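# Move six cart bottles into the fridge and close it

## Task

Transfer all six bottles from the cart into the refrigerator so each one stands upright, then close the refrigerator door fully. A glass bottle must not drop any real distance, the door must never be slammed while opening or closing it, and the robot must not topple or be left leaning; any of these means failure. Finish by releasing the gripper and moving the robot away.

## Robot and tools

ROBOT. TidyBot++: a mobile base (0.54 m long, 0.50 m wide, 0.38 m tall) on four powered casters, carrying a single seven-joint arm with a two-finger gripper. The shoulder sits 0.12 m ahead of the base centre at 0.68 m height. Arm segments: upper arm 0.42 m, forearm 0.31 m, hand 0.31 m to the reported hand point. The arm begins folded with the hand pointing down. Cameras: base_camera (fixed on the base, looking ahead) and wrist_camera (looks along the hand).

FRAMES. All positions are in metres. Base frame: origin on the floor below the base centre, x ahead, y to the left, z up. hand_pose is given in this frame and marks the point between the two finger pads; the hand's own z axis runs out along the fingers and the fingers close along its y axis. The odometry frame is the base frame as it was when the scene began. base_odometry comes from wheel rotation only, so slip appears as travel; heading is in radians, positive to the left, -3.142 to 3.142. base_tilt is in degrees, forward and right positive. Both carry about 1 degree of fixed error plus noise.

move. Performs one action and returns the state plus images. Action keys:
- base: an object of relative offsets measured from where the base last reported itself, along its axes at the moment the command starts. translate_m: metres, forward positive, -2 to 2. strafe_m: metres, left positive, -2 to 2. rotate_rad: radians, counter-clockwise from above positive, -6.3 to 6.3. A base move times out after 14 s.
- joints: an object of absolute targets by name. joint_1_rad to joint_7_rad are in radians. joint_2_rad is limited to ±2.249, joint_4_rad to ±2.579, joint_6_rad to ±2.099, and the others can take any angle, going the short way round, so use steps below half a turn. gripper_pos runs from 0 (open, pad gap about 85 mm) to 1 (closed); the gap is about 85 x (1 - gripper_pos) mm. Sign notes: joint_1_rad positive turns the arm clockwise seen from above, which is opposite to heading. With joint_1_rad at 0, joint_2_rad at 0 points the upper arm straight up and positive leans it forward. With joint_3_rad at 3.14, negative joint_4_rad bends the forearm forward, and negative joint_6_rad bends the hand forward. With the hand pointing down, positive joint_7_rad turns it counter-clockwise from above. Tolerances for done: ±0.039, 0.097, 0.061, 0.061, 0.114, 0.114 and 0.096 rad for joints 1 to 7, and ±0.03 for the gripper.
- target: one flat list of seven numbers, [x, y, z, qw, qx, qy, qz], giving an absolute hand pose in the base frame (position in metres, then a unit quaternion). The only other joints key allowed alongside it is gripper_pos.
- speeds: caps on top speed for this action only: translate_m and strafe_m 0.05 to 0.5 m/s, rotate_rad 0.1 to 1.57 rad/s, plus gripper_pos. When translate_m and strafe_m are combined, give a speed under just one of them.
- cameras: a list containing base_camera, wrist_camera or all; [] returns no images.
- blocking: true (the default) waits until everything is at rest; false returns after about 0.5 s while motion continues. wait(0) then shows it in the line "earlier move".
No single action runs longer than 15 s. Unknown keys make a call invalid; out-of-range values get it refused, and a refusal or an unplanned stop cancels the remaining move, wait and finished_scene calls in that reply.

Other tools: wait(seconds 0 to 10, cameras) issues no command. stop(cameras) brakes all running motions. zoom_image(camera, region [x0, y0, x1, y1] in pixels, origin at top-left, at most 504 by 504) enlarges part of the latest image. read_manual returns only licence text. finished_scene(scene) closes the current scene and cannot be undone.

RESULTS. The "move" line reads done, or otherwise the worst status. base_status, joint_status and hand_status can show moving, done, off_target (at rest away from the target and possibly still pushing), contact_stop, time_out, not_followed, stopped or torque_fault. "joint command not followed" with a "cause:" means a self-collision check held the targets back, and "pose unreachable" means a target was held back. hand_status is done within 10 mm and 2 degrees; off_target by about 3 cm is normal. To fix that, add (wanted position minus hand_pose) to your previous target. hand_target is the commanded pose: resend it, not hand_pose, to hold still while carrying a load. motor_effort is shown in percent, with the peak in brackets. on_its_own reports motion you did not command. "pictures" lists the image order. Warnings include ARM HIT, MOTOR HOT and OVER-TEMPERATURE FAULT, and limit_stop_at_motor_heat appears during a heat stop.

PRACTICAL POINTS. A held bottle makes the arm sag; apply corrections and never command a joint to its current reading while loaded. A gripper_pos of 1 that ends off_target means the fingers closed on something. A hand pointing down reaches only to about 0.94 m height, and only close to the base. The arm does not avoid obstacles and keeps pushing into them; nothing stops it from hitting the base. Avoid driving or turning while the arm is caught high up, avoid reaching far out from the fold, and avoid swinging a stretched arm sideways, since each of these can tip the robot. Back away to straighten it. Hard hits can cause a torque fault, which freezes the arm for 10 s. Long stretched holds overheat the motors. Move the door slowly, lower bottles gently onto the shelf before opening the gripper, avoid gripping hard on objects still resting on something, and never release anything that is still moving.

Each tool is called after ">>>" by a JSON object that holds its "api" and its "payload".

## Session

>>> {"api": "move", "payload": {}}

Scene clock: 0.00 s.
base_odometry: x=+0.000 y=+0.000 heading=+0.000
base_tilt: forward=+0.0 right=-0.4
base_status: not commanded
joint_positions: joint_1_rad=-0.017 joint_2_rad=-0.384 joint_3_rad=+3.114 joint_4_rad=-2.559 joint_5_rad=-0.026 joint_6_rad=-0.828 joint_7_rad=+1.619 gripper_pos=+0.000
joint_status: not commanded
motor_effort: joint_1_rad=+0 joint_2_rad=+0 joint_3_rad=+1 joint_4_rad=+13 joint_5_rad=+0 joint_6_rad=+1 joint_7_rad=+0
hand_pose: x=+0.2624 y=+0.0125 z=+0.5849 quat_wxyz=(-0.005, +0.997, +0.038, +0.069) (m; base frame)
hand_target: x=+0.2627 y=+0.0125 z=+0.5851 quat_wxyz=(-0.005, +0.997, +0.038, +0.069) (m; base frame)
hand_status: not commanded
pictures: base_camera, wrist_camera
Images, in order (width x height): base_camera 644x364, wrist_camera 644x476.

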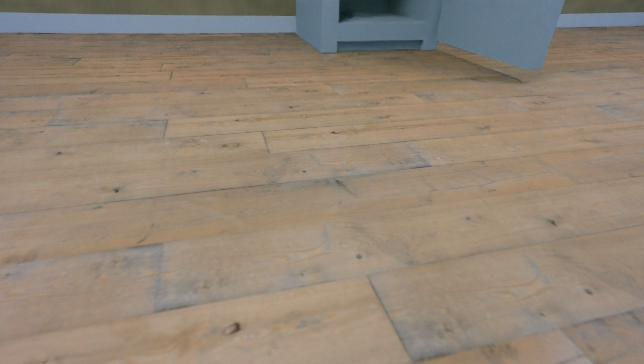

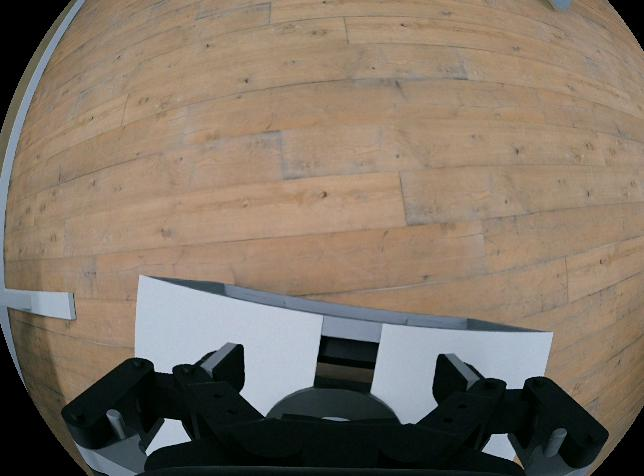

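>>> {"api": "move", "payload": {"joints": {"joint_1_rad":0.007,"joint_2_rad":-0.15,"joint_3_rad":3.1416,"joint_4_rad":-1.9,"joint_5_rad":0,"joint_6_rad":0.25,"joint_7_rad":1.571,"gripper_pos":0.2}}}

>>> {"api": "move", "payload": {"base": {"rotate_rad":1.4}}}

Scene clock: 2.53 s.
move: done
base_odometry: x=+0.000 y=+0.000 heading=+0.000
base_tilt: forward=+0.0 right=-0.4
base_status: not commanded
joint_positions: joint_1_rad=-0.007 joint_2_rad=-0.173 joint_3_rad=+3.121 joint_4_rad=-1.927 joint_5_rad=-0.026 joint_6_rad=+0.194 joint_7_rad=+1.619 gripper_pos=+0.200
joint_status: all done
motor_effort: joint_1_rad=+0(2) joint_2_rad=-13(14) joint_3_rad=+2(3) joint_4_rad=+20(21) joint_5_rad=+1(1) joint_6_rad=+9(9) joint_7_rad=+0(1)
hand_pose: x=+0.6666 y=+0.0157 z=+1.0419 quat_wxyz=(+0.002, +0.703, +0.017, +0.711) (m; base frame)
hand_target: x=+0.6760 y=-0.0026 z=+1.0638 quat_wxyz=(+0.003, +0.682, -0.002, +0.732) (m; base frame)
hand_status: not commanded
pictures: base_camera, wrist_camera
Images, in order (width x height): base_camera 644x364, wrist_camera 644x476.

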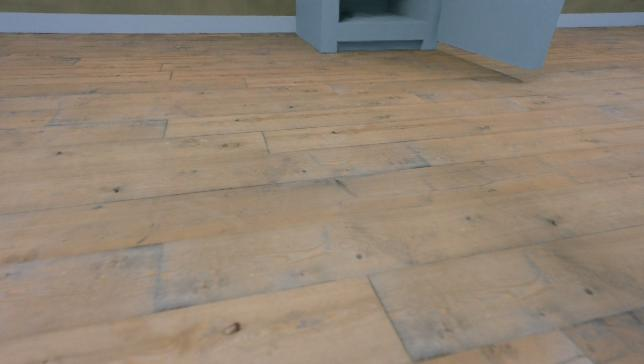

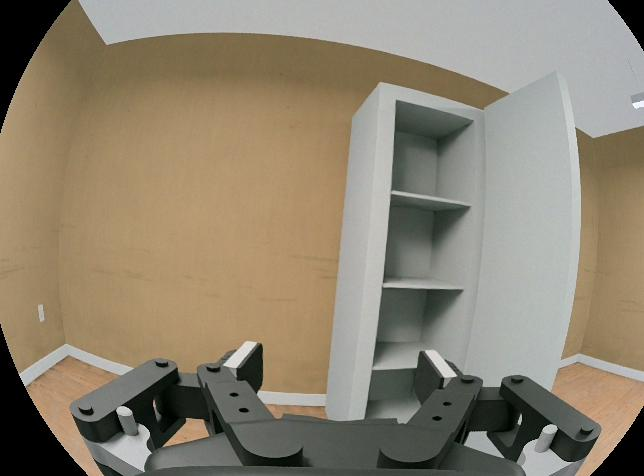

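Scene clock: 4.87 s.
move: done
base_odometry: x=+0.000 y=+0.000 heading=+1.399
base_tilt: forward=+0.0 right=-0.4
base_status: done
joint_positions: joint_1_rad=+0.003 joint_2_rad=-0.164 joint_3_rad=+3.138 joint_4_rad=-1.927 joint_5_rad=-0.026 joint_6_rad=+0.197 joint_7_rad=+1.619 gripper_pos=+0.200
joint_status: not commanded
motor_effort: joint_1_rad=+0(2) joint_2_rad=-14(16) joint_3_rad=+1(3) joint_4_rad=+20(21) joint_5_rad=+0(1) joint_6_rad=+9(9) joint_7_rad=+0(1)
hand_pose: x=+0.6699 y=+0.0003 z=+1.0384 quat_wxyz=(+0.010, +0.705, +0.007, +0.709) (m; base frame)
hand_target: x=+0.6760 y=-0.0026 z=+1.0638 quat_wxyz=(+0.003, +0.682, -0.002, +0.732) (m; base frame)
hand_status: not commanded
pictures: base_camera, wrist_camera
Images, in order (width x height): base_camera 644x364, wrist_camera 644x476.

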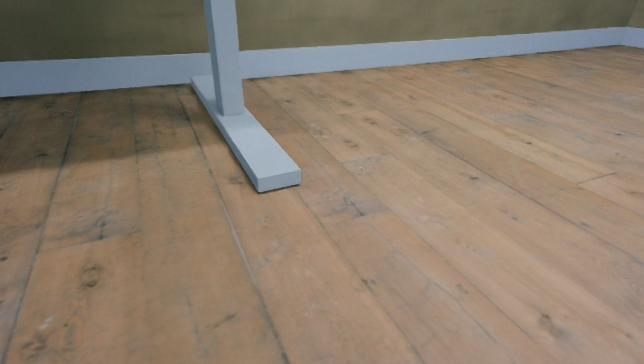

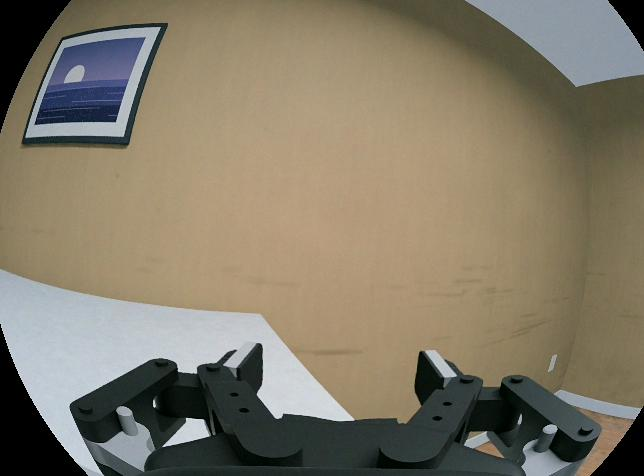

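>>> {"api": "move", "payload": {"base": {"rotate_rad":0.75}, "joints": {"joint_2_rad":-0.3,"joint_4_rad":-2.25,"joint_6_rad":0.4}}}

Scene clock: 6.80 s.
move: done
base_odometry: x=+0.000 y=+0.000 heading=+2.148
base_tilt: forward=+0.0 right=-0.4
base_status: done
joint_positions: joint_1_rad=+0.003 joint_2_rad=-0.286 joint_3_rad=+3.138 joint_4_rad=-2.233 joint_5_rad=-0.026 joint_6_rad=+0.346 joint_7_rad=+1.619 gripper_pos=+0.200
joint_status: all done
motor_effort: joint_1_rad=+0(2) joint_2_rad=-9(14) joint_3_rad=+2(3) joint_4_rad=+19(21) joint_5_rad=+0(1) joint_6_rad=+9(9) joint_7_rad=+0(1)
hand_pose: x=+0.6039 y=-0.0011 z=+0.9607 quat_wxyz=(+0.012, +0.718, +0.006, +0.696) (m; base frame)
hand_target: x=+0.5979 y=-0.0020 z=+0.9739 quat_wxyz=(+0.003, +0.700, -0.002, +0.714) (m; base frame)
hand_status: not commanded
pictures: base_camera, wrist_camera
Images, in order (width x height): base_camera 644x364, wrist_camera 644x476.

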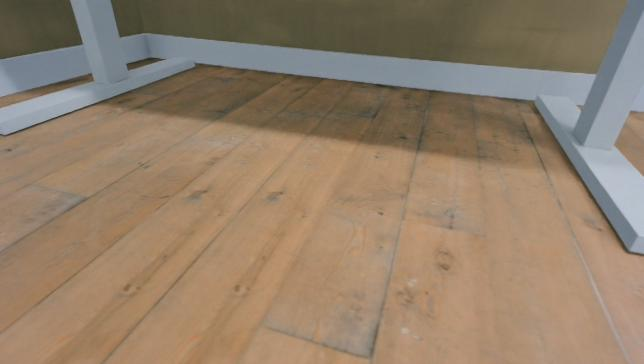

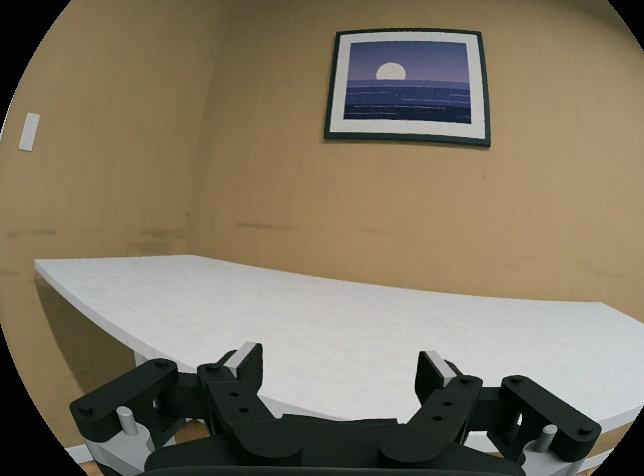

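>>> {"api": "move", "payload": {"base": {"rotate_rad":1.5}}}

>>> {"api": "move", "payload": {"base": {"rotate_rad":1.4}}}

Scene clock: 9.37 s.
move: done
base_odometry: x=+0.000 y=+0.000 heading=-2.636
base_tilt: forward=+0.0 right=-0.4
base_status: done
joint_positions: joint_1_rad=+0.004 joint_2_rad=-0.286 joint_3_rad=+3.138 joint_4_rad=-2.233 joint_5_rad=-0.026 joint_6_rad=+0.347 joint_7_rad=+1.619 gripper_pos=+0.200
joint_status: not commanded
motor_effort: joint_1_rad=+0(2) joint_2_rad=-9(11) joint_3_rad=+1(3) joint_4_rad=+19(20) joint_5_rad=+1(1) joint_6_rad=+8(9) joint_7_rad=+0(1)
hand_pose: x=+0.6039 y=-0.0013 z=+0.9611 quat_wxyz=(+0.012, +0.717, +0.006, +0.697) (m; base frame)
hand_target: x=+0.5979 y=-0.0020 z=+0.9739 quat_wxyz=(+0.003, +0.700, -0.002, +0.714) (m; base frame)
hand_status: not commanded
pictures: base_camera, wrist_camera
Images, in order (width x height): base_camera 644x364, wrist_camera 644x476.

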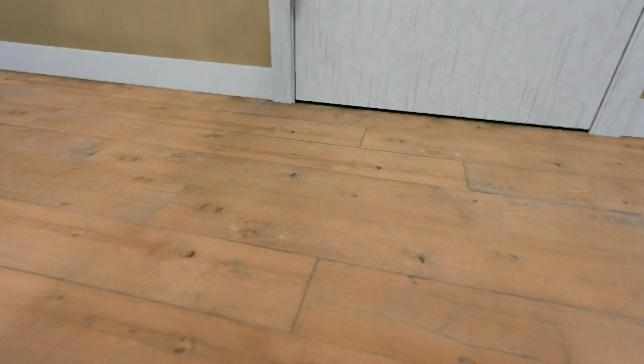

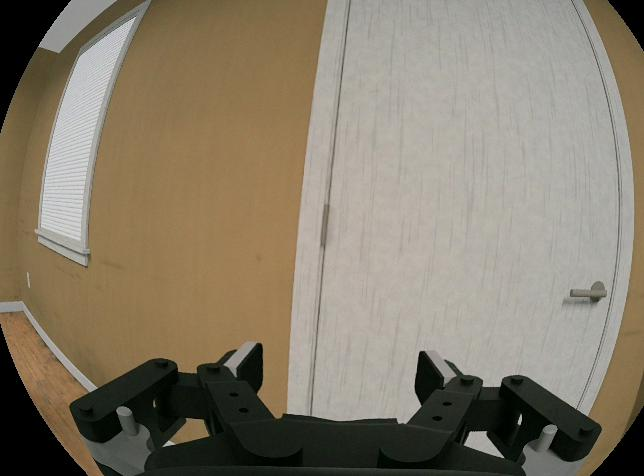

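Scene clock: 11.57 s.
move: done
base_odometry: x=+0.000 y=+0.000 heading=-1.237
base_tilt: forward=+0.0 right=-0.4
base_status: done
joint_positions: joint_1_rad=+0.004 joint_2_rad=-0.286 joint_3_rad=+3.138 joint_4_rad=-2.233 joint_5_rad=-0.026 joint_6_rad=+0.347 joint_7_rad=+1.619 gripper_pos=+0.200
joint_status: not commanded
motor_effort: joint_1_rad=+0(2) joint_2_rad=-9(10) joint_3_rad=+1(3) joint_4_rad=+18(20) joint_5_rad=+0(1) joint_6_rad=+9(9) joint_7_rad=+0(1)
hand_pose: x=+0.6039 y=-0.0015 z=+0.9611 quat_wxyz=(+0.012, +0.717, +0.006, +0.697) (m; base frame)
hand_target: x=+0.5979 y=-0.0020 z=+0.9739 quat_wxyz=(+0.003, +0.700, -0.002, +0.714) (m; base frame)
hand_status: not commanded
pictures: base_camera, wrist_camera
Images, in order (width x height): base_camera 644x364, wrist_camera 644x476.

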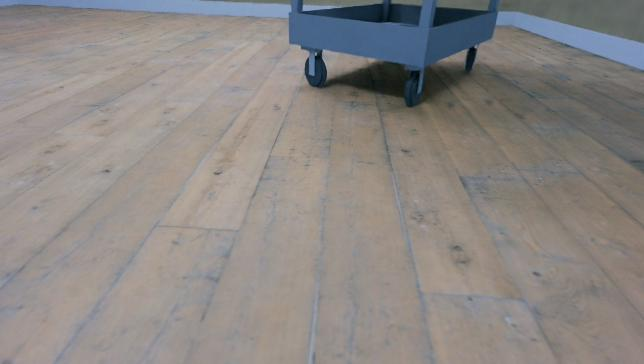

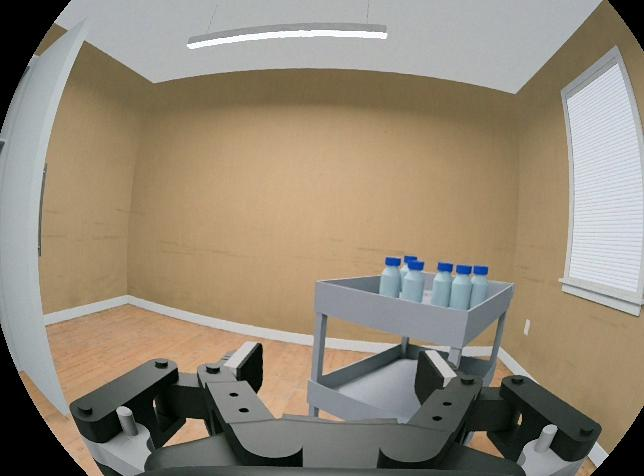

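>>> {"api": "zoom_image", "payload": {"camera": "wrist_camera", "region": [300, 235, 530, 355]}}

Scaled by 2.191.

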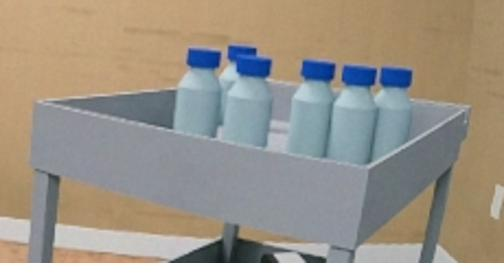

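>>> {"api": "move", "payload": {"base": {"rotate_rad":-0.633,"translate_m":0.70,"strafe_m":0.377}, "joints": {"joint_1_rad":0.007,"joint_2_rad":-0.15,"joint_4_rad":-2.05,"joint_6_rad":0.37,"joint_7_rad":1.571}}}

>>> {"api": "zoom_image", "payload": {"camera": "wrist_camera", "region": [180, 200, 500, 400]}}

Scene clock: 17.20 s.
move: done
base_odometry: x=+0.586 y=-0.538 heading=-1.870
base_tilt: forward=+0.0 right=-0.4
base_status: done
joint_positions: joint_1_rad=+0.005 joint_2_rad=-0.160 joint_3_rad=+3.138 joint_4_rad=-2.076 joint_5_rad=-0.026 joint_6_rad=+0.348 joint_7_rad=+1.619 gripper_pos=+0.200
joint_status: all done
motor_effort: joint_1_rad=+0(3) joint_2_rad=-13(15) joint_3_rad=+2(3) joint_4_rad=+19(21) joint_5_rad=+1(1) joint_6_rad=+9(10) joint_7_rad=+0(1)
hand_pose: x=+0.6589 y=-0.0018 z=+0.9919 quat_wxyz=(+0.012, +0.706, +0.005, +0.708) (m; base frame)
hand_target: x=+0.6646 y=-0.0025 z=+1.0089 quat_wxyz=(+0.003, +0.693, -0.002, +0.721) (m; base frame)
hand_status: not commanded
pictures: base_camera, wrist_camera
Images, in order (width x height): base_camera 644x364, wrist_camera 644x476.

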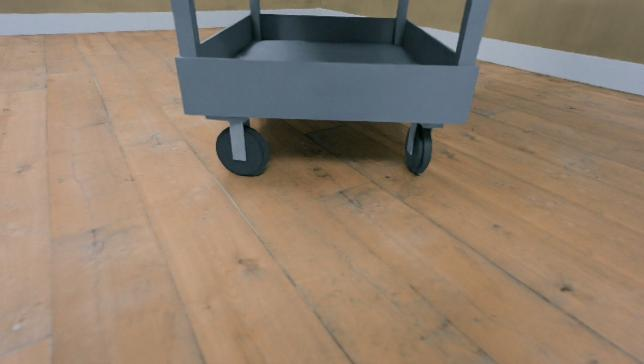

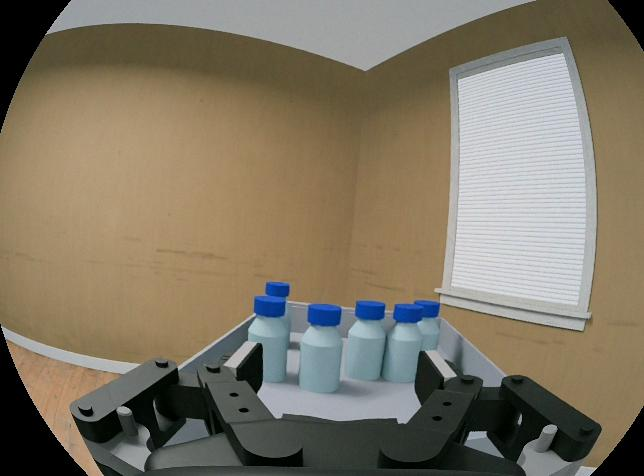

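Scaled by 1.575.

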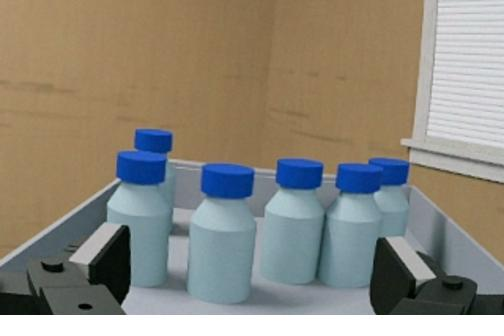

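>>> {"api": "move", "payload": {"base": {"rotate_rad":-0.08,"translate_m":0.19,"strafe_m":0.09}, "speeds": {"translate_m":0.25}, "joints": {"joint_1_rad":0.007,"joint_2_rad":0.012,"joint_3_rad":3.1416,"joint_4_rad":-2.155,"joint_5_rad":0,"joint_6_rad":0.66,"joint_7_rad":1.571,"gripper_pos":0.2}}}

>>> {"api": "zoom_image", "payload": {"camera": "wrist_camera", "region": [180, 160, 500, 360]}}

Scene clock: 19.90 s.
move: done
base_odometry: x=+0.616 y=-0.746 heading=-1.951
base_tilt: forward=+0.0 right=-0.4
base_status: done
joint_positions: joint_1_rad=+0.009 joint_2_rad=+0.004 joint_3_rad=+3.142 joint_4_rad=-2.143 joint_5_rad=-0.026 joint_6_rad=+0.606 joint_7_rad=+1.619 gripper_pos=+0.200
joint_status: all done
motor_effort: joint_1_rad=+0(2) joint_2_rad=-16(19) joint_3_rad=+1(4) joint_4_rad=+17(20) joint_5_rad=+0(1) joint_6_rad=+9(9) joint_7_rad=+0(1)
hand_pose: x=+0.6953 y=-0.0088 z=+0.9405 quat_wxyz=(+0.018, +0.697, +0.001, +0.717) (m; base frame)
hand_target: x=+0.6948 y=-0.0027 z=+0.9459 quat_wxyz=(+0.003, +0.684, -0.002, +0.729) (m; base frame)
hand_status: not commanded
pictures: base_camera, wrist_camera
Images, in order (width x height): base_camera 644x364, wrist_camera 644x476.

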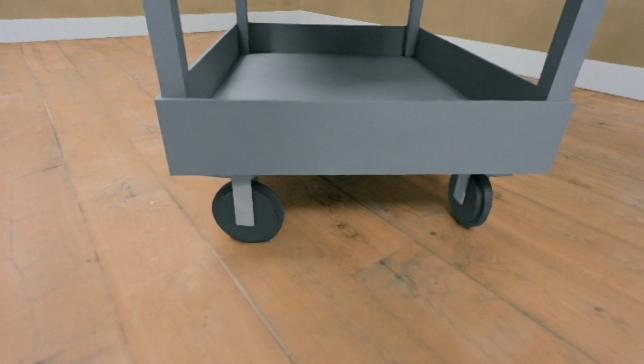

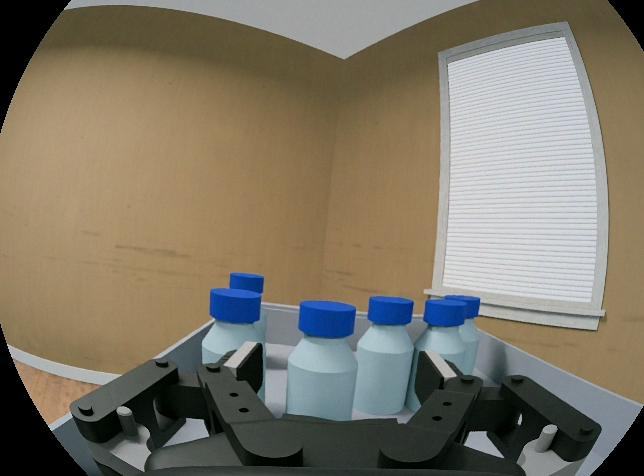

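Scaled by 1.575.

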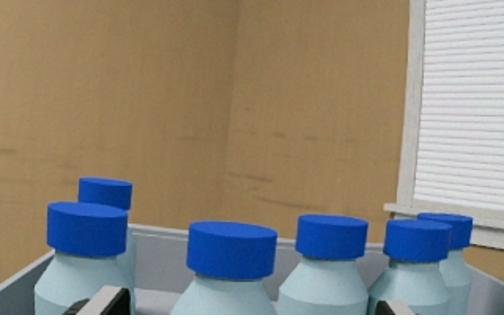

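>>> {"api": "move", "payload": {"base": {"translate_m":0.172,"strafe_m":0.011}, "speeds": {"translate_m":0.12}, "joints": {"joint_1_rad":0.0,"joint_2_rad":0.012,"joint_4_rad":-2.195,"joint_6_rad":0.68,"joint_7_rad":1.56}}}

>>> {"api": "zoom_image", "payload": {"camera": "wrist_camera", "region": [180, 160, 500, 360]}}

Scene clock: 22.50 s.
move: done
base_odometry: x=+0.562 y=-0.910 heading=-1.950
base_tilt: forward=+0.0 right=-0.4
base_status: done
joint_positions: joint_1_rad=+0.009 joint_2_rad=+0.005 joint_3_rad=+3.142 joint_4_rad=-2.183 joint_5_rad=-0.026 joint_6_rad=+0.630 joint_7_rad=+1.614 gripper_pos=+0.200
joint_status: all done
motor_effort: joint_1_rad=+0(1) joint_2_rad=-16(19) joint_3_rad=+1(2) joint_4_rad=+17(19) joint_5_rad=+0(1) joint_6_rad=+9(9) joint_7_rad=+0(1)
hand_pose: x=+0.6888 y=-0.0083 z=+0.9242 quat_wxyz=(+0.017, +0.703, +0.000, +0.711) (m; base frame)
hand_target: x=+0.6879 y=+0.0014 z=+0.9294 quat_wxyz=(-0.004, +0.691, -0.004, +0.722) (m; base frame)
hand_status: not commanded
pictures: base_camera, wrist_camera
Images, in order (width x height): base_camera 644x364, wrist_camera 644x476.

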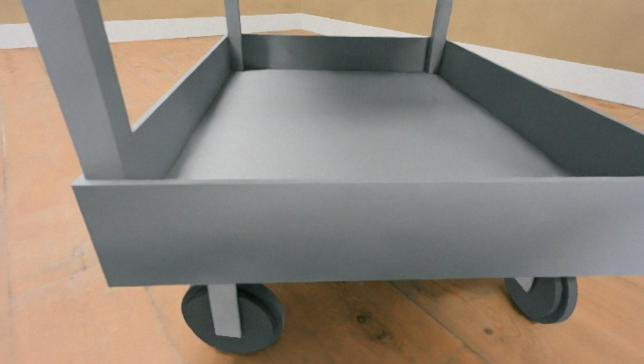

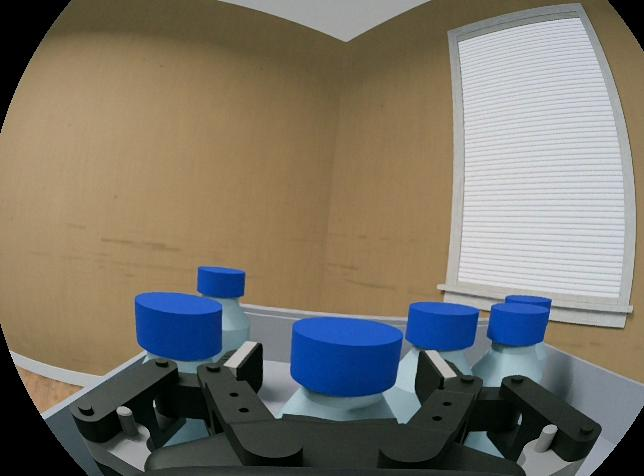

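Scaled by 1.575.

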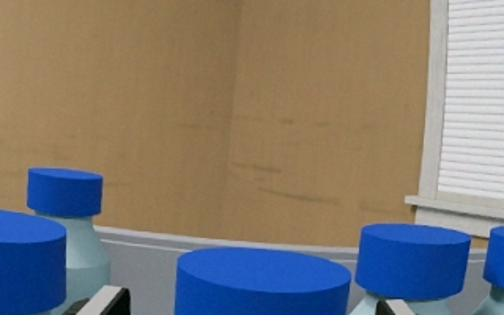

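>>> {"api": "move", "payload": {"base": {"translate_m":0.02,"strafe_m":-0.003}, "speeds": {"translate_m":0.1}}}

>>> {"api": "move", "payload": {"joints": {"gripper_pos":1}}}

Scene clock: 23.40 s.
move: done
base_odometry: x=+0.552 y=-0.928 heading=-1.950
base_tilt: forward=+0.0 right=-0.4
base_status: done
joint_positions: joint_1_rad=+0.008 joint_2_rad=+0.011 joint_3_rad=+3.142 joint_4_rad=-2.184 joint_5_rad=-0.026 joint_6_rad=+0.630 joint_7_rad=+1.614 gripper_pos=+0.200
joint_status: not commanded
motor_effort: joint_1_rad=+0(2) joint_2_rad=-16(20) joint_3_rad=+1(2) joint_4_rad=+17(18) joint_5_rad=+1(1) joint_6_rad=+9(9) joint_7_rad=+0(0)
hand_pose: x=+0.6899 y=-0.0082 z=+0.9211 quat_wxyz=(+0.016, +0.705, +0.000, +0.709) (m; base frame)
hand_target: x=+0.6879 y=+0.0014 z=+0.9294 quat_wxyz=(-0.004, +0.691, -0.004, +0.722) (m; base frame)
hand_status: not commanded
pictures: base_camera, wrist_camera
Images, in order (width x height): base_camera 644x364, wrist_camera 644x476.

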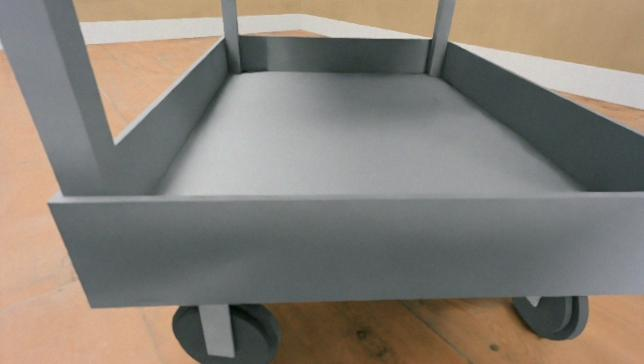

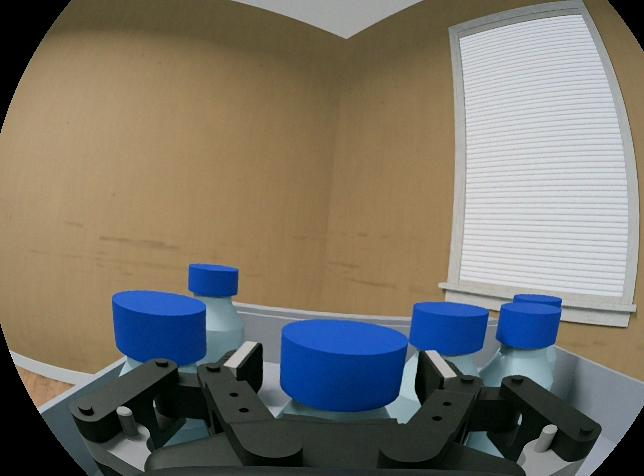

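Scene clock: 24.40 s.
move: off_target
base_odometry: x=+0.552 y=-0.927 heading=-1.950
base_tilt: forward=+0.0 right=-0.4
base_status: not commanded
joint_positions: joint_1_rad=+0.008 joint_2_rad=+0.011 joint_3_rad=+3.142 joint_4_rad=-2.184 joint_5_rad=-0.026 joint_6_rad=+0.631 joint_7_rad=+1.614 gripper_pos=+0.440
joint_status: gripper_pos off_target (ended at +0.440, target +1.000)
motor_effort: joint_1_rad=+0(1) joint_2_rad=-16(17) joint_3_rad=+1(3) joint_4_rad=+18(18) joint_5_rad=+0(1) joint_6_rad=+9(9) joint_7_rad=+0(0)
hand_pose: x=+0.6899 y=-0.0082 z=+0.9213 quat_wxyz=(+0.016, +0.705, +0.000, +0.709) (m; base frame)
hand_target: x=+0.6879 y=+0.0014 z=+0.9294 quat_wxyz=(-0.004, +0.691, -0.004, +0.722) (m; base frame)
hand_status: not commanded
pictures: base_camera, wrist_camera
Images, in order (width x height): base_camera 644x364, wrist_camera 644x476.

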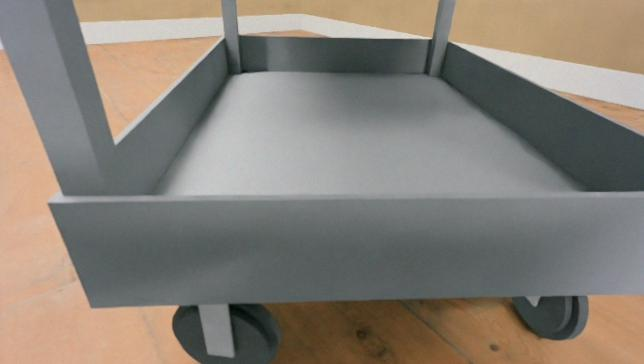

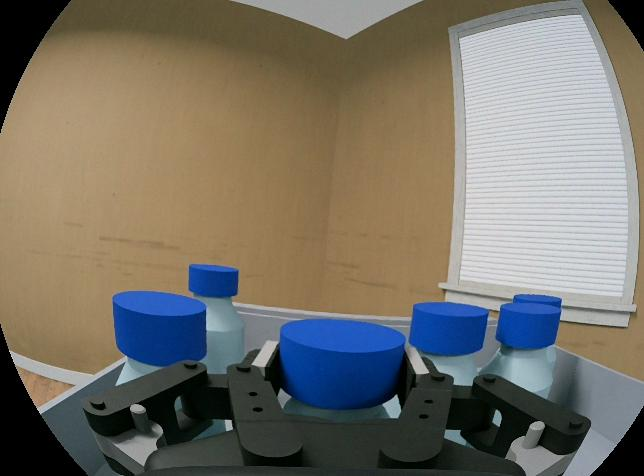

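>>> {"api": "move", "payload": {"joints": {"joint_2_rad":-0.16,"joint_4_rad":-1.72,"joint_6_rad":0.01}, "cameras": []}}

>>> {"api": "move", "payload": {"base": {"translate_m":-0.30}, "cameras": ["wrist_camera"]}}

>>> {"api": "move", "payload": {"base": {"translate_m":-0.26,"strafe_m":-0.15,"rotate_rad":2.03}, "speeds": {"rotate_rad":1.2,"translate_m":0.4}}}

Scene clock: 27.60 s.
move: done
base_odometry: x=+0.552 y=-0.927 heading=-1.950
base_tilt: forward=+0.0 right=-0.4
base_status: not commanded
joint_positions: joint_1_rad=+0.008 joint_2_rad=-0.130 joint_3_rad=+3.142 joint_4_rad=-1.776 joint_5_rad=-0.026 joint_6_rad=+0.042 joint_7_rad=+1.614 gripper_pos=+0.440
joint_status: all done
motor_effort: joint_1_rad=+0(1) joint_2_rad=-19(25) joint_3_rad=+1(2) joint_4_rad=+25(25) joint_5_rad=+0(1) joint_6_rad=+13(15) joint_7_rad=+0(1)
hand_pose: x=+0.6889 y=-0.0038 z=+1.0654 quat_wxyz=(+0.009, +0.719, +0.003, +0.695) (m; base frame)
hand_target: x=+0.6775 y=+0.0014 z=+1.1071 quat_wxyz=(-0.004, +0.700, -0.004, +0.714) (m; base frame)
hand_status: not commanded
pictures: none
No camera images: "cameras" was empty.

Scene clock: 29.53 s.
move: done
base_odometry: x=+0.663 y=-0.649 heading=-1.950
base_tilt: forward=+0.0 right=-0.4
base_status: done
joint_positions: joint_1_rad=+0.006 joint_2_rad=-0.141 joint_3_rad=+3.142 joint_4_rad=-1.776 joint_5_rad=-0.026 joint_6_rad=+0.036 joint_7_rad=+1.614 gripper_pos=+0.440
joint_status: not commanded
motor_effort: joint_1_rad=+0(1) joint_2_rad=-18(23) joint_3_rad=+1(3) joint_4_rad=+25(26) joint_5_rad=+0(1) joint_6_rad=+13(14) joint_7_rad=+0(1)
hand_pose: x=+0.6848 y=-0.0026 z=+1.0698 quat_wxyz=(+0.009, +0.717, +0.004, +0.697) (m; base frame)
hand_target: x=+0.6775 y=+0.0014 z=+1.1071 quat_wxyz=(-0.004, +0.700, -0.004, +0.714) (m; base frame)
hand_status: not commanded
pictures: wrist_camera
Images, in order (width x height): wrist_camera 644x476.

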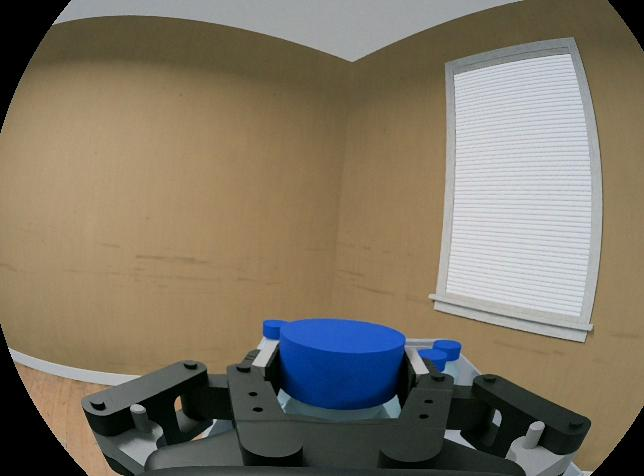

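Scene clock: 32.40 s.
move: done
base_odometry: x=+0.620 y=-0.352 heading=+0.080
base_tilt: forward=+0.0 right=-0.4
base_status: done
joint_positions: joint_1_rad=-0.004 joint_2_rad=-0.140 joint_3_rad=+3.138 joint_4_rad=-1.776 joint_5_rad=-0.026 joint_6_rad=+0.036 joint_7_rad=+1.614 gripper_pos=+0.440
joint_status: not commanded
motor_effort: joint_1_rad=+0(3) joint_2_rad=-19(22) joint_3_rad=+1(4) joint_4_rad=+25(26) joint_5_rad=+0(1) joint_6_rad=+13(13) joint_7_rad=+0(1)
hand_pose: x=+0.6852 y=+0.0055 z=+1.0689 quat_wxyz=(+0.004, +0.717, +0.009, +0.697) (m; base frame)
hand_target: x=+0.6775 y=+0.0014 z=+1.1071 quat_wxyz=(-0.004, +0.700, -0.004, +0.714) (m; base frame)
hand_status: not commanded
pictures: base_camera, wrist_camera
Images, in order (width x height): base_camera 644x364, wrist_camera 644x476.

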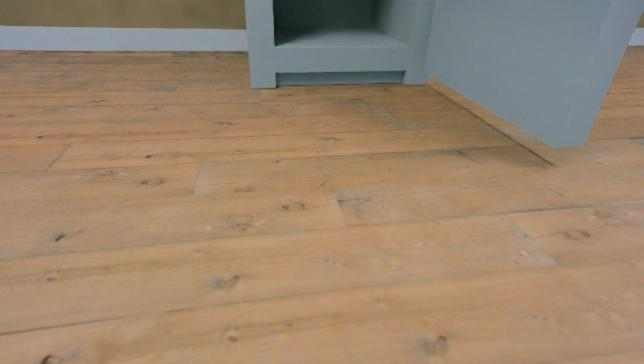

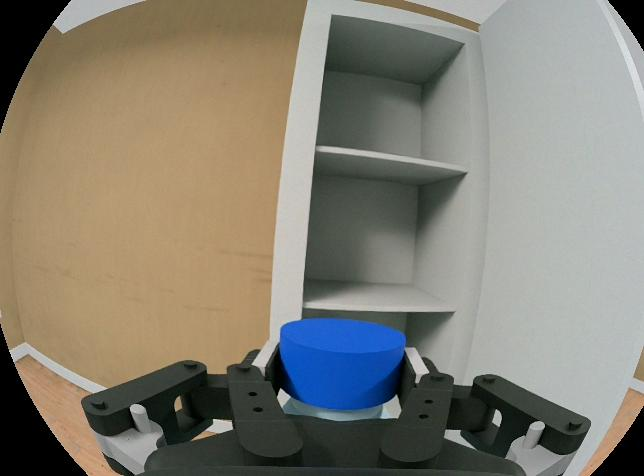

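>>> {"api": "move", "payload": {"base": {"translate_m":0.486,"strafe_m":-0.063,"rotate_rad":0.103}, "speeds": {"translate_m":0.35}}}

>>> {"api": "zoom_image", "payload": {"camera": "base_camera", "region": [150, 0, 644, 240]}}

Scene clock: 35.97 s.
move: done
base_odometry: x=+1.110 y=-0.376 heading=+0.184
base_tilt: forward=+0.0 right=-0.4
base_status: done
joint_positions: joint_1_rad=-0.006 joint_2_rad=-0.139 joint_3_rad=+3.133 joint_4_rad=-1.776 joint_5_rad=-0.026 joint_6_rad=+0.035 joint_7_rad=+1.614 gripper_pos=+0.440
joint_status: not commanded
motor_effort: joint_1_rad=+0(3) joint_2_rad=-19(22) joint_3_rad=+0(4) joint_4_rad=+25(26) joint_5_rad=+0(1) joint_6_rad=+13(13) joint_7_rad=+0(1)
hand_pose: x=+0.6852 y=+0.0096 z=+1.0685 quat_wxyz=(+0.002, +0.718, +0.011, +0.696) (m; base frame)
hand_target: x=+0.6775 y=+0.0014 z=+1.1071 quat_wxyz=(-0.004, +0.700, -0.004, +0.714) (m; base frame)
hand_status: not commanded
pictures: base_camera, wrist_camera
Images, in order (width x height): base_camera 644x364, wrist_camera 644x476.

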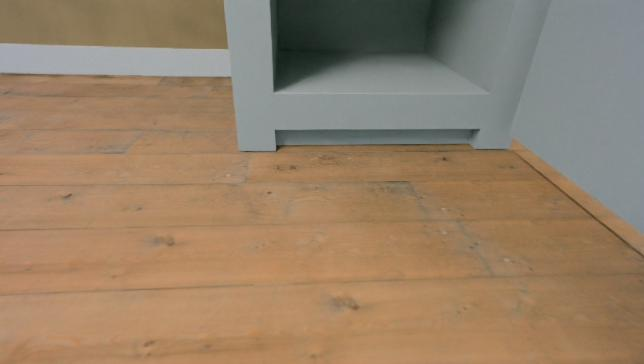

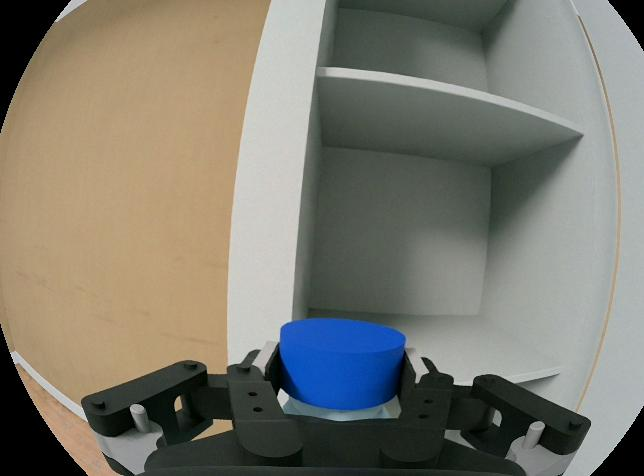

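Scaled by 1.020.

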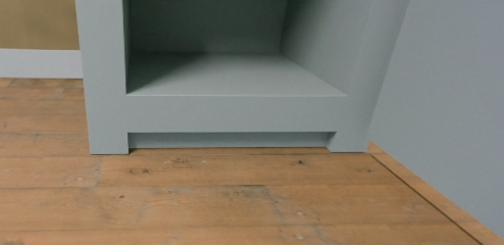

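>>> {"api": "move", "payload": {"base": {"translate_m":0.20,"strafe_m":-0.03,"rotate_rad":0.017}, "speeds": {"translate_m":0.25}}}

Scene clock: 38.70 s.
move: done
base_odometry: x=+1.312 y=-0.369 heading=+0.202
base_tilt: forward=+0.0 right=-0.4
base_status: done
joint_positions: joint_1_rad=-0.005 joint_2_rad=-0.139 joint_3_rad=+3.134 joint_4_rad=-1.776 joint_5_rad=-0.026 joint_6_rad=+0.035 joint_7_rad=+1.614 gripper_pos=+0.440
joint_status: not commanded
motor_effort: joint_1_rad=+0(3) joint_2_rad=-19(22) joint_3_rad=+2(5) joint_4_rad=+26(26) joint_5_rad=+0(1) joint_6_rad=+13(13) joint_7_rad=+0(1)
hand_pose: x=+0.6854 y=+0.0088 z=+1.0682 quat_wxyz=(+0.002, +0.718, +0.011, +0.696) (m; base frame)
hand_target: x=+0.6775 y=+0.0014 z=+1.1071 quat_wxyz=(-0.004, +0.700, -0.004, +0.714) (m; base frame)
hand_status: not commanded
pictures: base_camera, wrist_camera
Images, in order (width x height): base_camera 644x364, wrist_camera 644x476.

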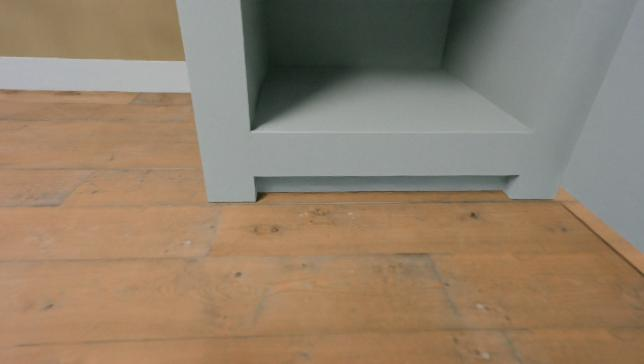

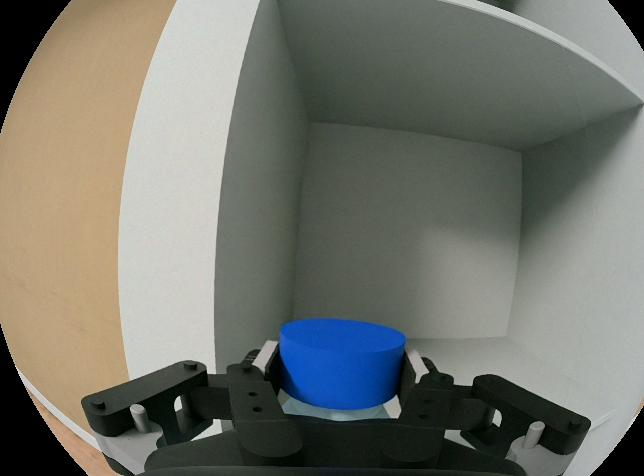

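>>> {"api": "move", "payload": {"base": {"translate_m":0.432,"strafe_m":-0.018,"rotate_rad":0.01}, "speeds": {"translate_m":0.2}}}

>>> {"api": "move", "payload": {"joints": {"joint_2_rad":-0.15,"joint_4_rad":-1.84,"joint_6_rad":0.20}}}

Scene clock: 42.33 s.
move: done
base_odometry: x=+1.739 y=-0.300 heading=+0.212
base_tilt: forward=+0.0 right=-0.4
base_status: done
joint_positions: joint_1_rad=-0.004 joint_2_rad=-0.139 joint_3_rad=+3.134 joint_4_rad=-1.776 joint_5_rad=-0.026 joint_6_rad=+0.034 joint_7_rad=+1.614 gripper_pos=+0.440
joint_status: not commanded
motor_effort: joint_1_rad=+1(3) joint_2_rad=-19(21) joint_3_rad=+1(4) joint_4_rad=+25(26) joint_5_rad=+0(1) joint_6_rad=+13(13) joint_7_rad=+0(1)
hand_pose: x=+0.6854 y=+0.0078 z=+1.0680 quat_wxyz=(+0.003, +0.718, +0.010, +0.696) (m; base frame)
hand_target: x=+0.6775 y=+0.0014 z=+1.1071 quat_wxyz=(-0.004, +0.700, -0.004, +0.714) (m; base frame)
hand_status: not commanded
pictures: base_camera, wrist_camera
Images, in order (width x height): base_camera 644x364, wrist_camera 644x476.

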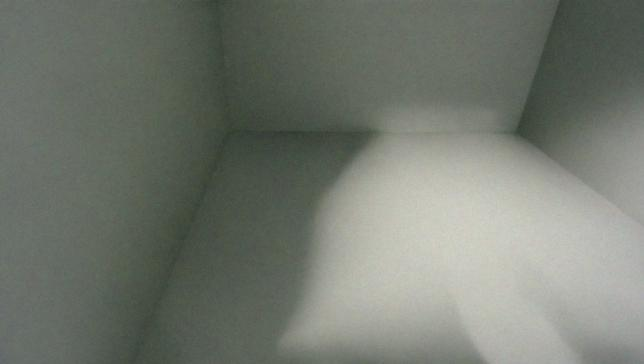

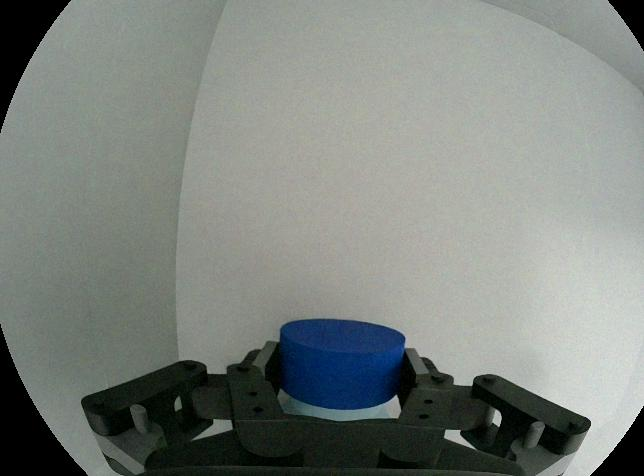

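Scene clock: 43.30 s.
move: done
base_odometry: x=+1.739 y=-0.300 heading=+0.212
base_tilt: forward=+0.0 right=-0.4
base_status: not commanded
joint_positions: joint_1_rad=-0.004 joint_2_rad=-0.139 joint_3_rad=+3.134 joint_4_rad=-1.845 joint_5_rad=-0.026 joint_6_rad=+0.131 joint_7_rad=+1.614 gripper_pos=+0.440
joint_status: all done
motor_effort: joint_1_rad=+0(1) joint_2_rad=-17(20) joint_3_rad=+1(2) joint_4_rad=+23(26) joint_5_rad=+1(1) joint_6_rad=+11(13) joint_7_rad=+0(1)
hand_pose: x=+0.6834 y=+0.0070 z=+1.0551 quat_wxyz=(+0.004, +0.708, +0.009, +0.706) (m; base frame)
hand_target: x=+0.6785 y=+0.0014 z=+1.0856 quat_wxyz=(-0.004, +0.678, -0.004, +0.735) (m; base frame)
hand_status: not commanded
pictures: base_camera, wrist_camera
Images, in order (width x height): base_camera 644x364, wrist_camera 644x476.

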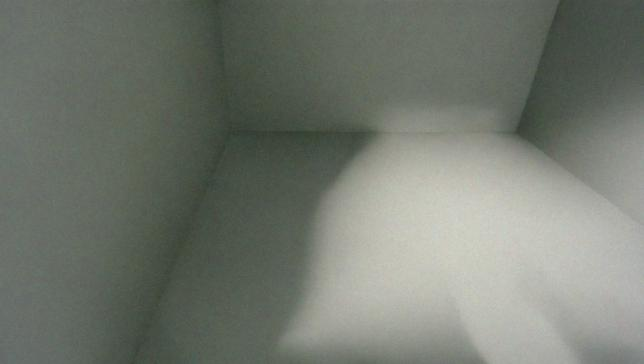

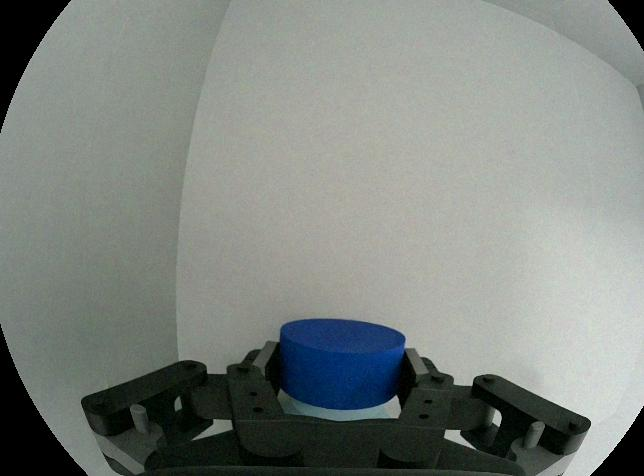

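>>> {"api": "move", "payload": {"joints": {"joint_4_rad":-1.88,"joint_6_rad":0.24}, "cameras": ["wrist_camera"]}}

>>> {"api": "move", "payload": {"joints": {"joint_4_rad":-1.90,"joint_6_rad":0.25}, "cameras": ["wrist_camera"]}}

Scene clock: 44.43 s.
move: done
base_odometry: x=+1.739 y=-0.300 heading=+0.212
base_tilt: forward=+0.0 right=-0.4
base_status: not commanded
joint_positions: joint_1_rad=-0.004 joint_2_rad=-0.139 joint_3_rad=+3.134 joint_4_rad=-1.871 joint_5_rad=-0.026 joint_6_rad=+0.182 joint_7_rad=+1.612 gripper_pos=+0.440
joint_status: all done
motor_effort: joint_1_rad=+1(1) joint_2_rad=-15(17) joint_3_rad=+1(3) joint_4_rad=+22(24) joint_5_rad=+1(1) joint_6_rad=+10(12) joint_7_rad=+0(1)
hand_pose: x=+0.6821 y=+0.0066 z=+1.0545 quat_wxyz=(+0.004, +0.700, +0.008, +0.714) (m; base frame)
hand_target: x=+0.6768 y=+0.0014 z=+1.0731 quat_wxyz=(-0.004, +0.678, -0.004, +0.735) (m; base frame)
hand_status: not commanded
pictures: wrist_camera
Images, in order (width x height): wrist_camera 644x476.

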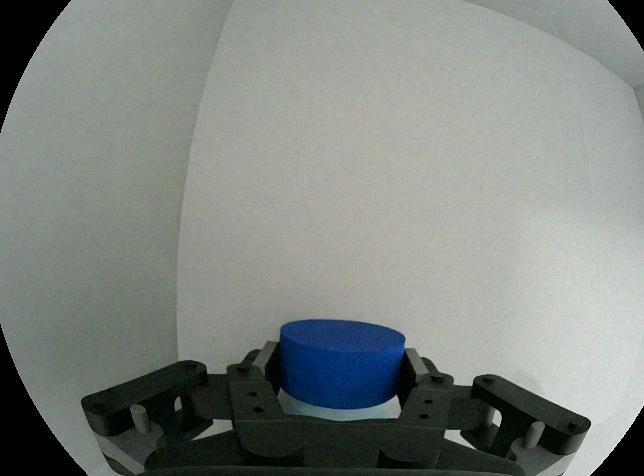

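Scene clock: 45.00 s.
move: done
base_odometry: x=+1.739 y=-0.300 heading=+0.212
base_tilt: forward=+0.0 right=-0.4
base_status: not commanded
joint_positions: joint_1_rad=-0.004 joint_2_rad=-0.140 joint_3_rad=+3.134 joint_4_rad=-1.881 joint_5_rad=-0.026 joint_6_rad=+0.200 joint_7_rad=+1.611 gripper_pos=+0.440
joint_status: all done
motor_effort: joint_1_rad=+2(2) joint_2_rad=-14(15) joint_3_rad=+3(3) joint_4_rad=+20(21) joint_5_rad=+1(1) joint_6_rad=+8(10) joint_7_rad=+1(1)
hand_pose: x=+0.6811 y=+0.0065 z=+1.0545 quat_wxyz=(+0.004, +0.696, +0.008, +0.718) (m; base frame)
hand_target: x=+0.6760 y=+0.0014 z=+1.0638 quat_wxyz=(-0.004, +0.682, -0.004, +0.732) (m; base frame)
hand_status: not commanded
pictures: wrist_camera
Images, in order (width x height): wrist_camera 644x476.

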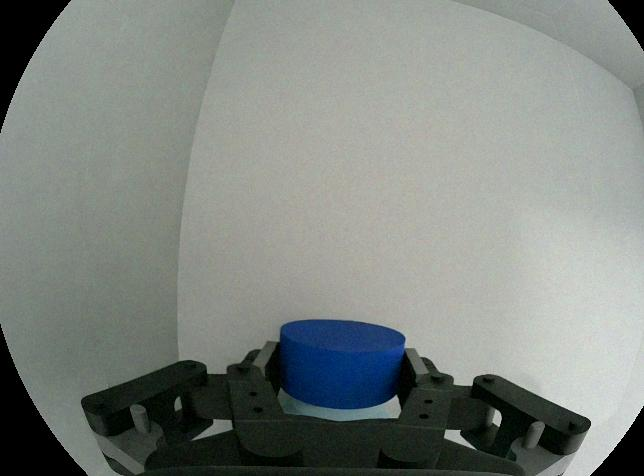

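>>> {"api": "move", "payload": {"joints": {"gripper_pos":0.15}}}

>>> {"api": "move", "payload": {"base": {"translate_m":-0.6}, "speeds": {"translate_m":0.35}}}

Scene clock: 46.20 s.
move: done
base_odometry: x=+1.739 y=-0.300 heading=+0.212
base_tilt: forward=+0.0 right=-0.4
base_status: not commanded
joint_positions: joint_1_rad=-0.004 joint_2_rad=-0.140 joint_3_rad=+3.134 joint_4_rad=-1.882 joint_5_rad=-0.025 joint_6_rad=+0.202 joint_7_rad=+1.611 gripper_pos=+0.150
joint_status: all done
motor_effort: joint_1_rad=+0(2) joint_2_rad=-14(15) joint_3_rad=+2(3) joint_4_rad=+20(21) joint_5_rad=+1(1) joint_6_rad=+9(9) joint_7_rad=-1(1)
hand_pose: x=+0.6811 y=+0.0064 z=+1.0543 quat_wxyz=(+0.004, +0.696, +0.008, +0.718) (m; base frame)
hand_target: x=+0.6760 y=+0.0014 z=+1.0638 quat_wxyz=(-0.004, +0.682, -0.004, +0.732) (m; base frame)
hand_status: not commanded
pictures: base_camera, wrist_camera
Images, in order (width x height): base_camera 644x364, wrist_camera 644x476.

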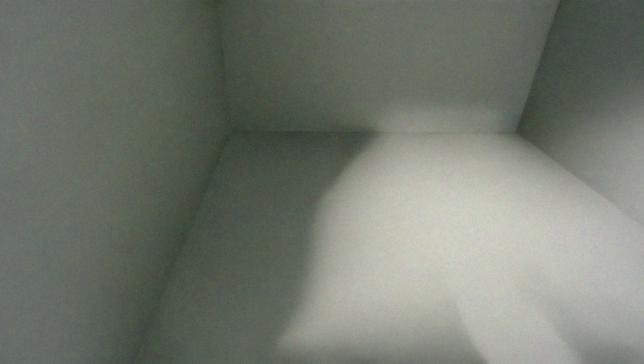

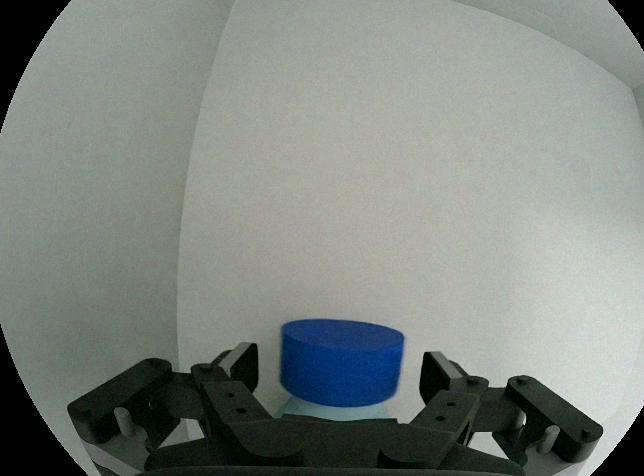

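Scene clock: 49.03 s.
move: done
base_odometry: x=+1.152 y=-0.426 heading=+0.212
base_tilt: forward=+0.0 right=-0.4
base_status: done
joint_positions: joint_1_rad=-0.003 joint_2_rad=-0.149 joint_3_rad=+3.135 joint_4_rad=-1.884 joint_5_rad=-0.025 joint_6_rad=+0.203 joint_7_rad=+1.611 gripper_pos=+0.150
joint_status: not commanded
motor_effort: joint_1_rad=+0(2) joint_2_rad=-14(18) joint_3_rad=+2(3) joint_4_rad=+20(21) joint_5_rad=+1(1) joint_6_rad=+9(9) joint_7_rad=+0(1)
hand_pose: x=+0.6776 y=+0.0059 z=+1.0585 quat_wxyz=(+0.004, +0.693, +0.008, +0.721) (m; base frame)
hand_target: x=+0.6760 y=+0.0014 z=+1.0638 quat_wxyz=(-0.004, +0.682, -0.004, +0.732) (m; base frame)
hand_status: not commanded
pictures: base_camera, wrist_camera
Images, in order (width x height): base_camera 644x364, wrist_camera 644x476.

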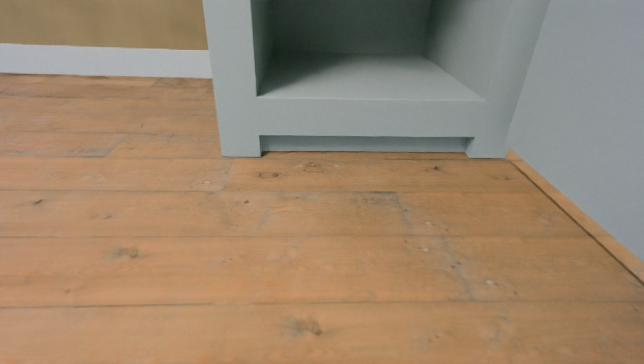

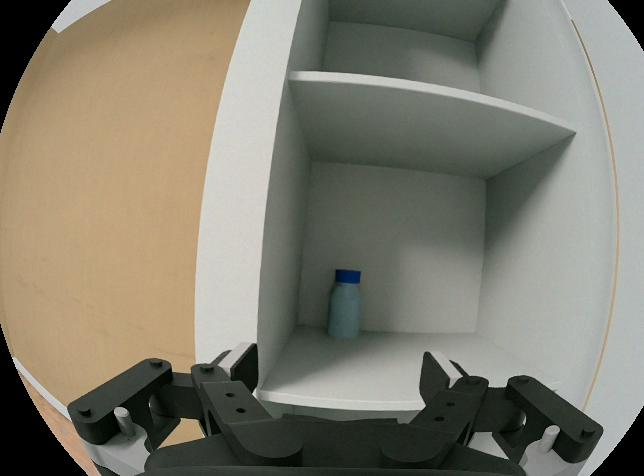

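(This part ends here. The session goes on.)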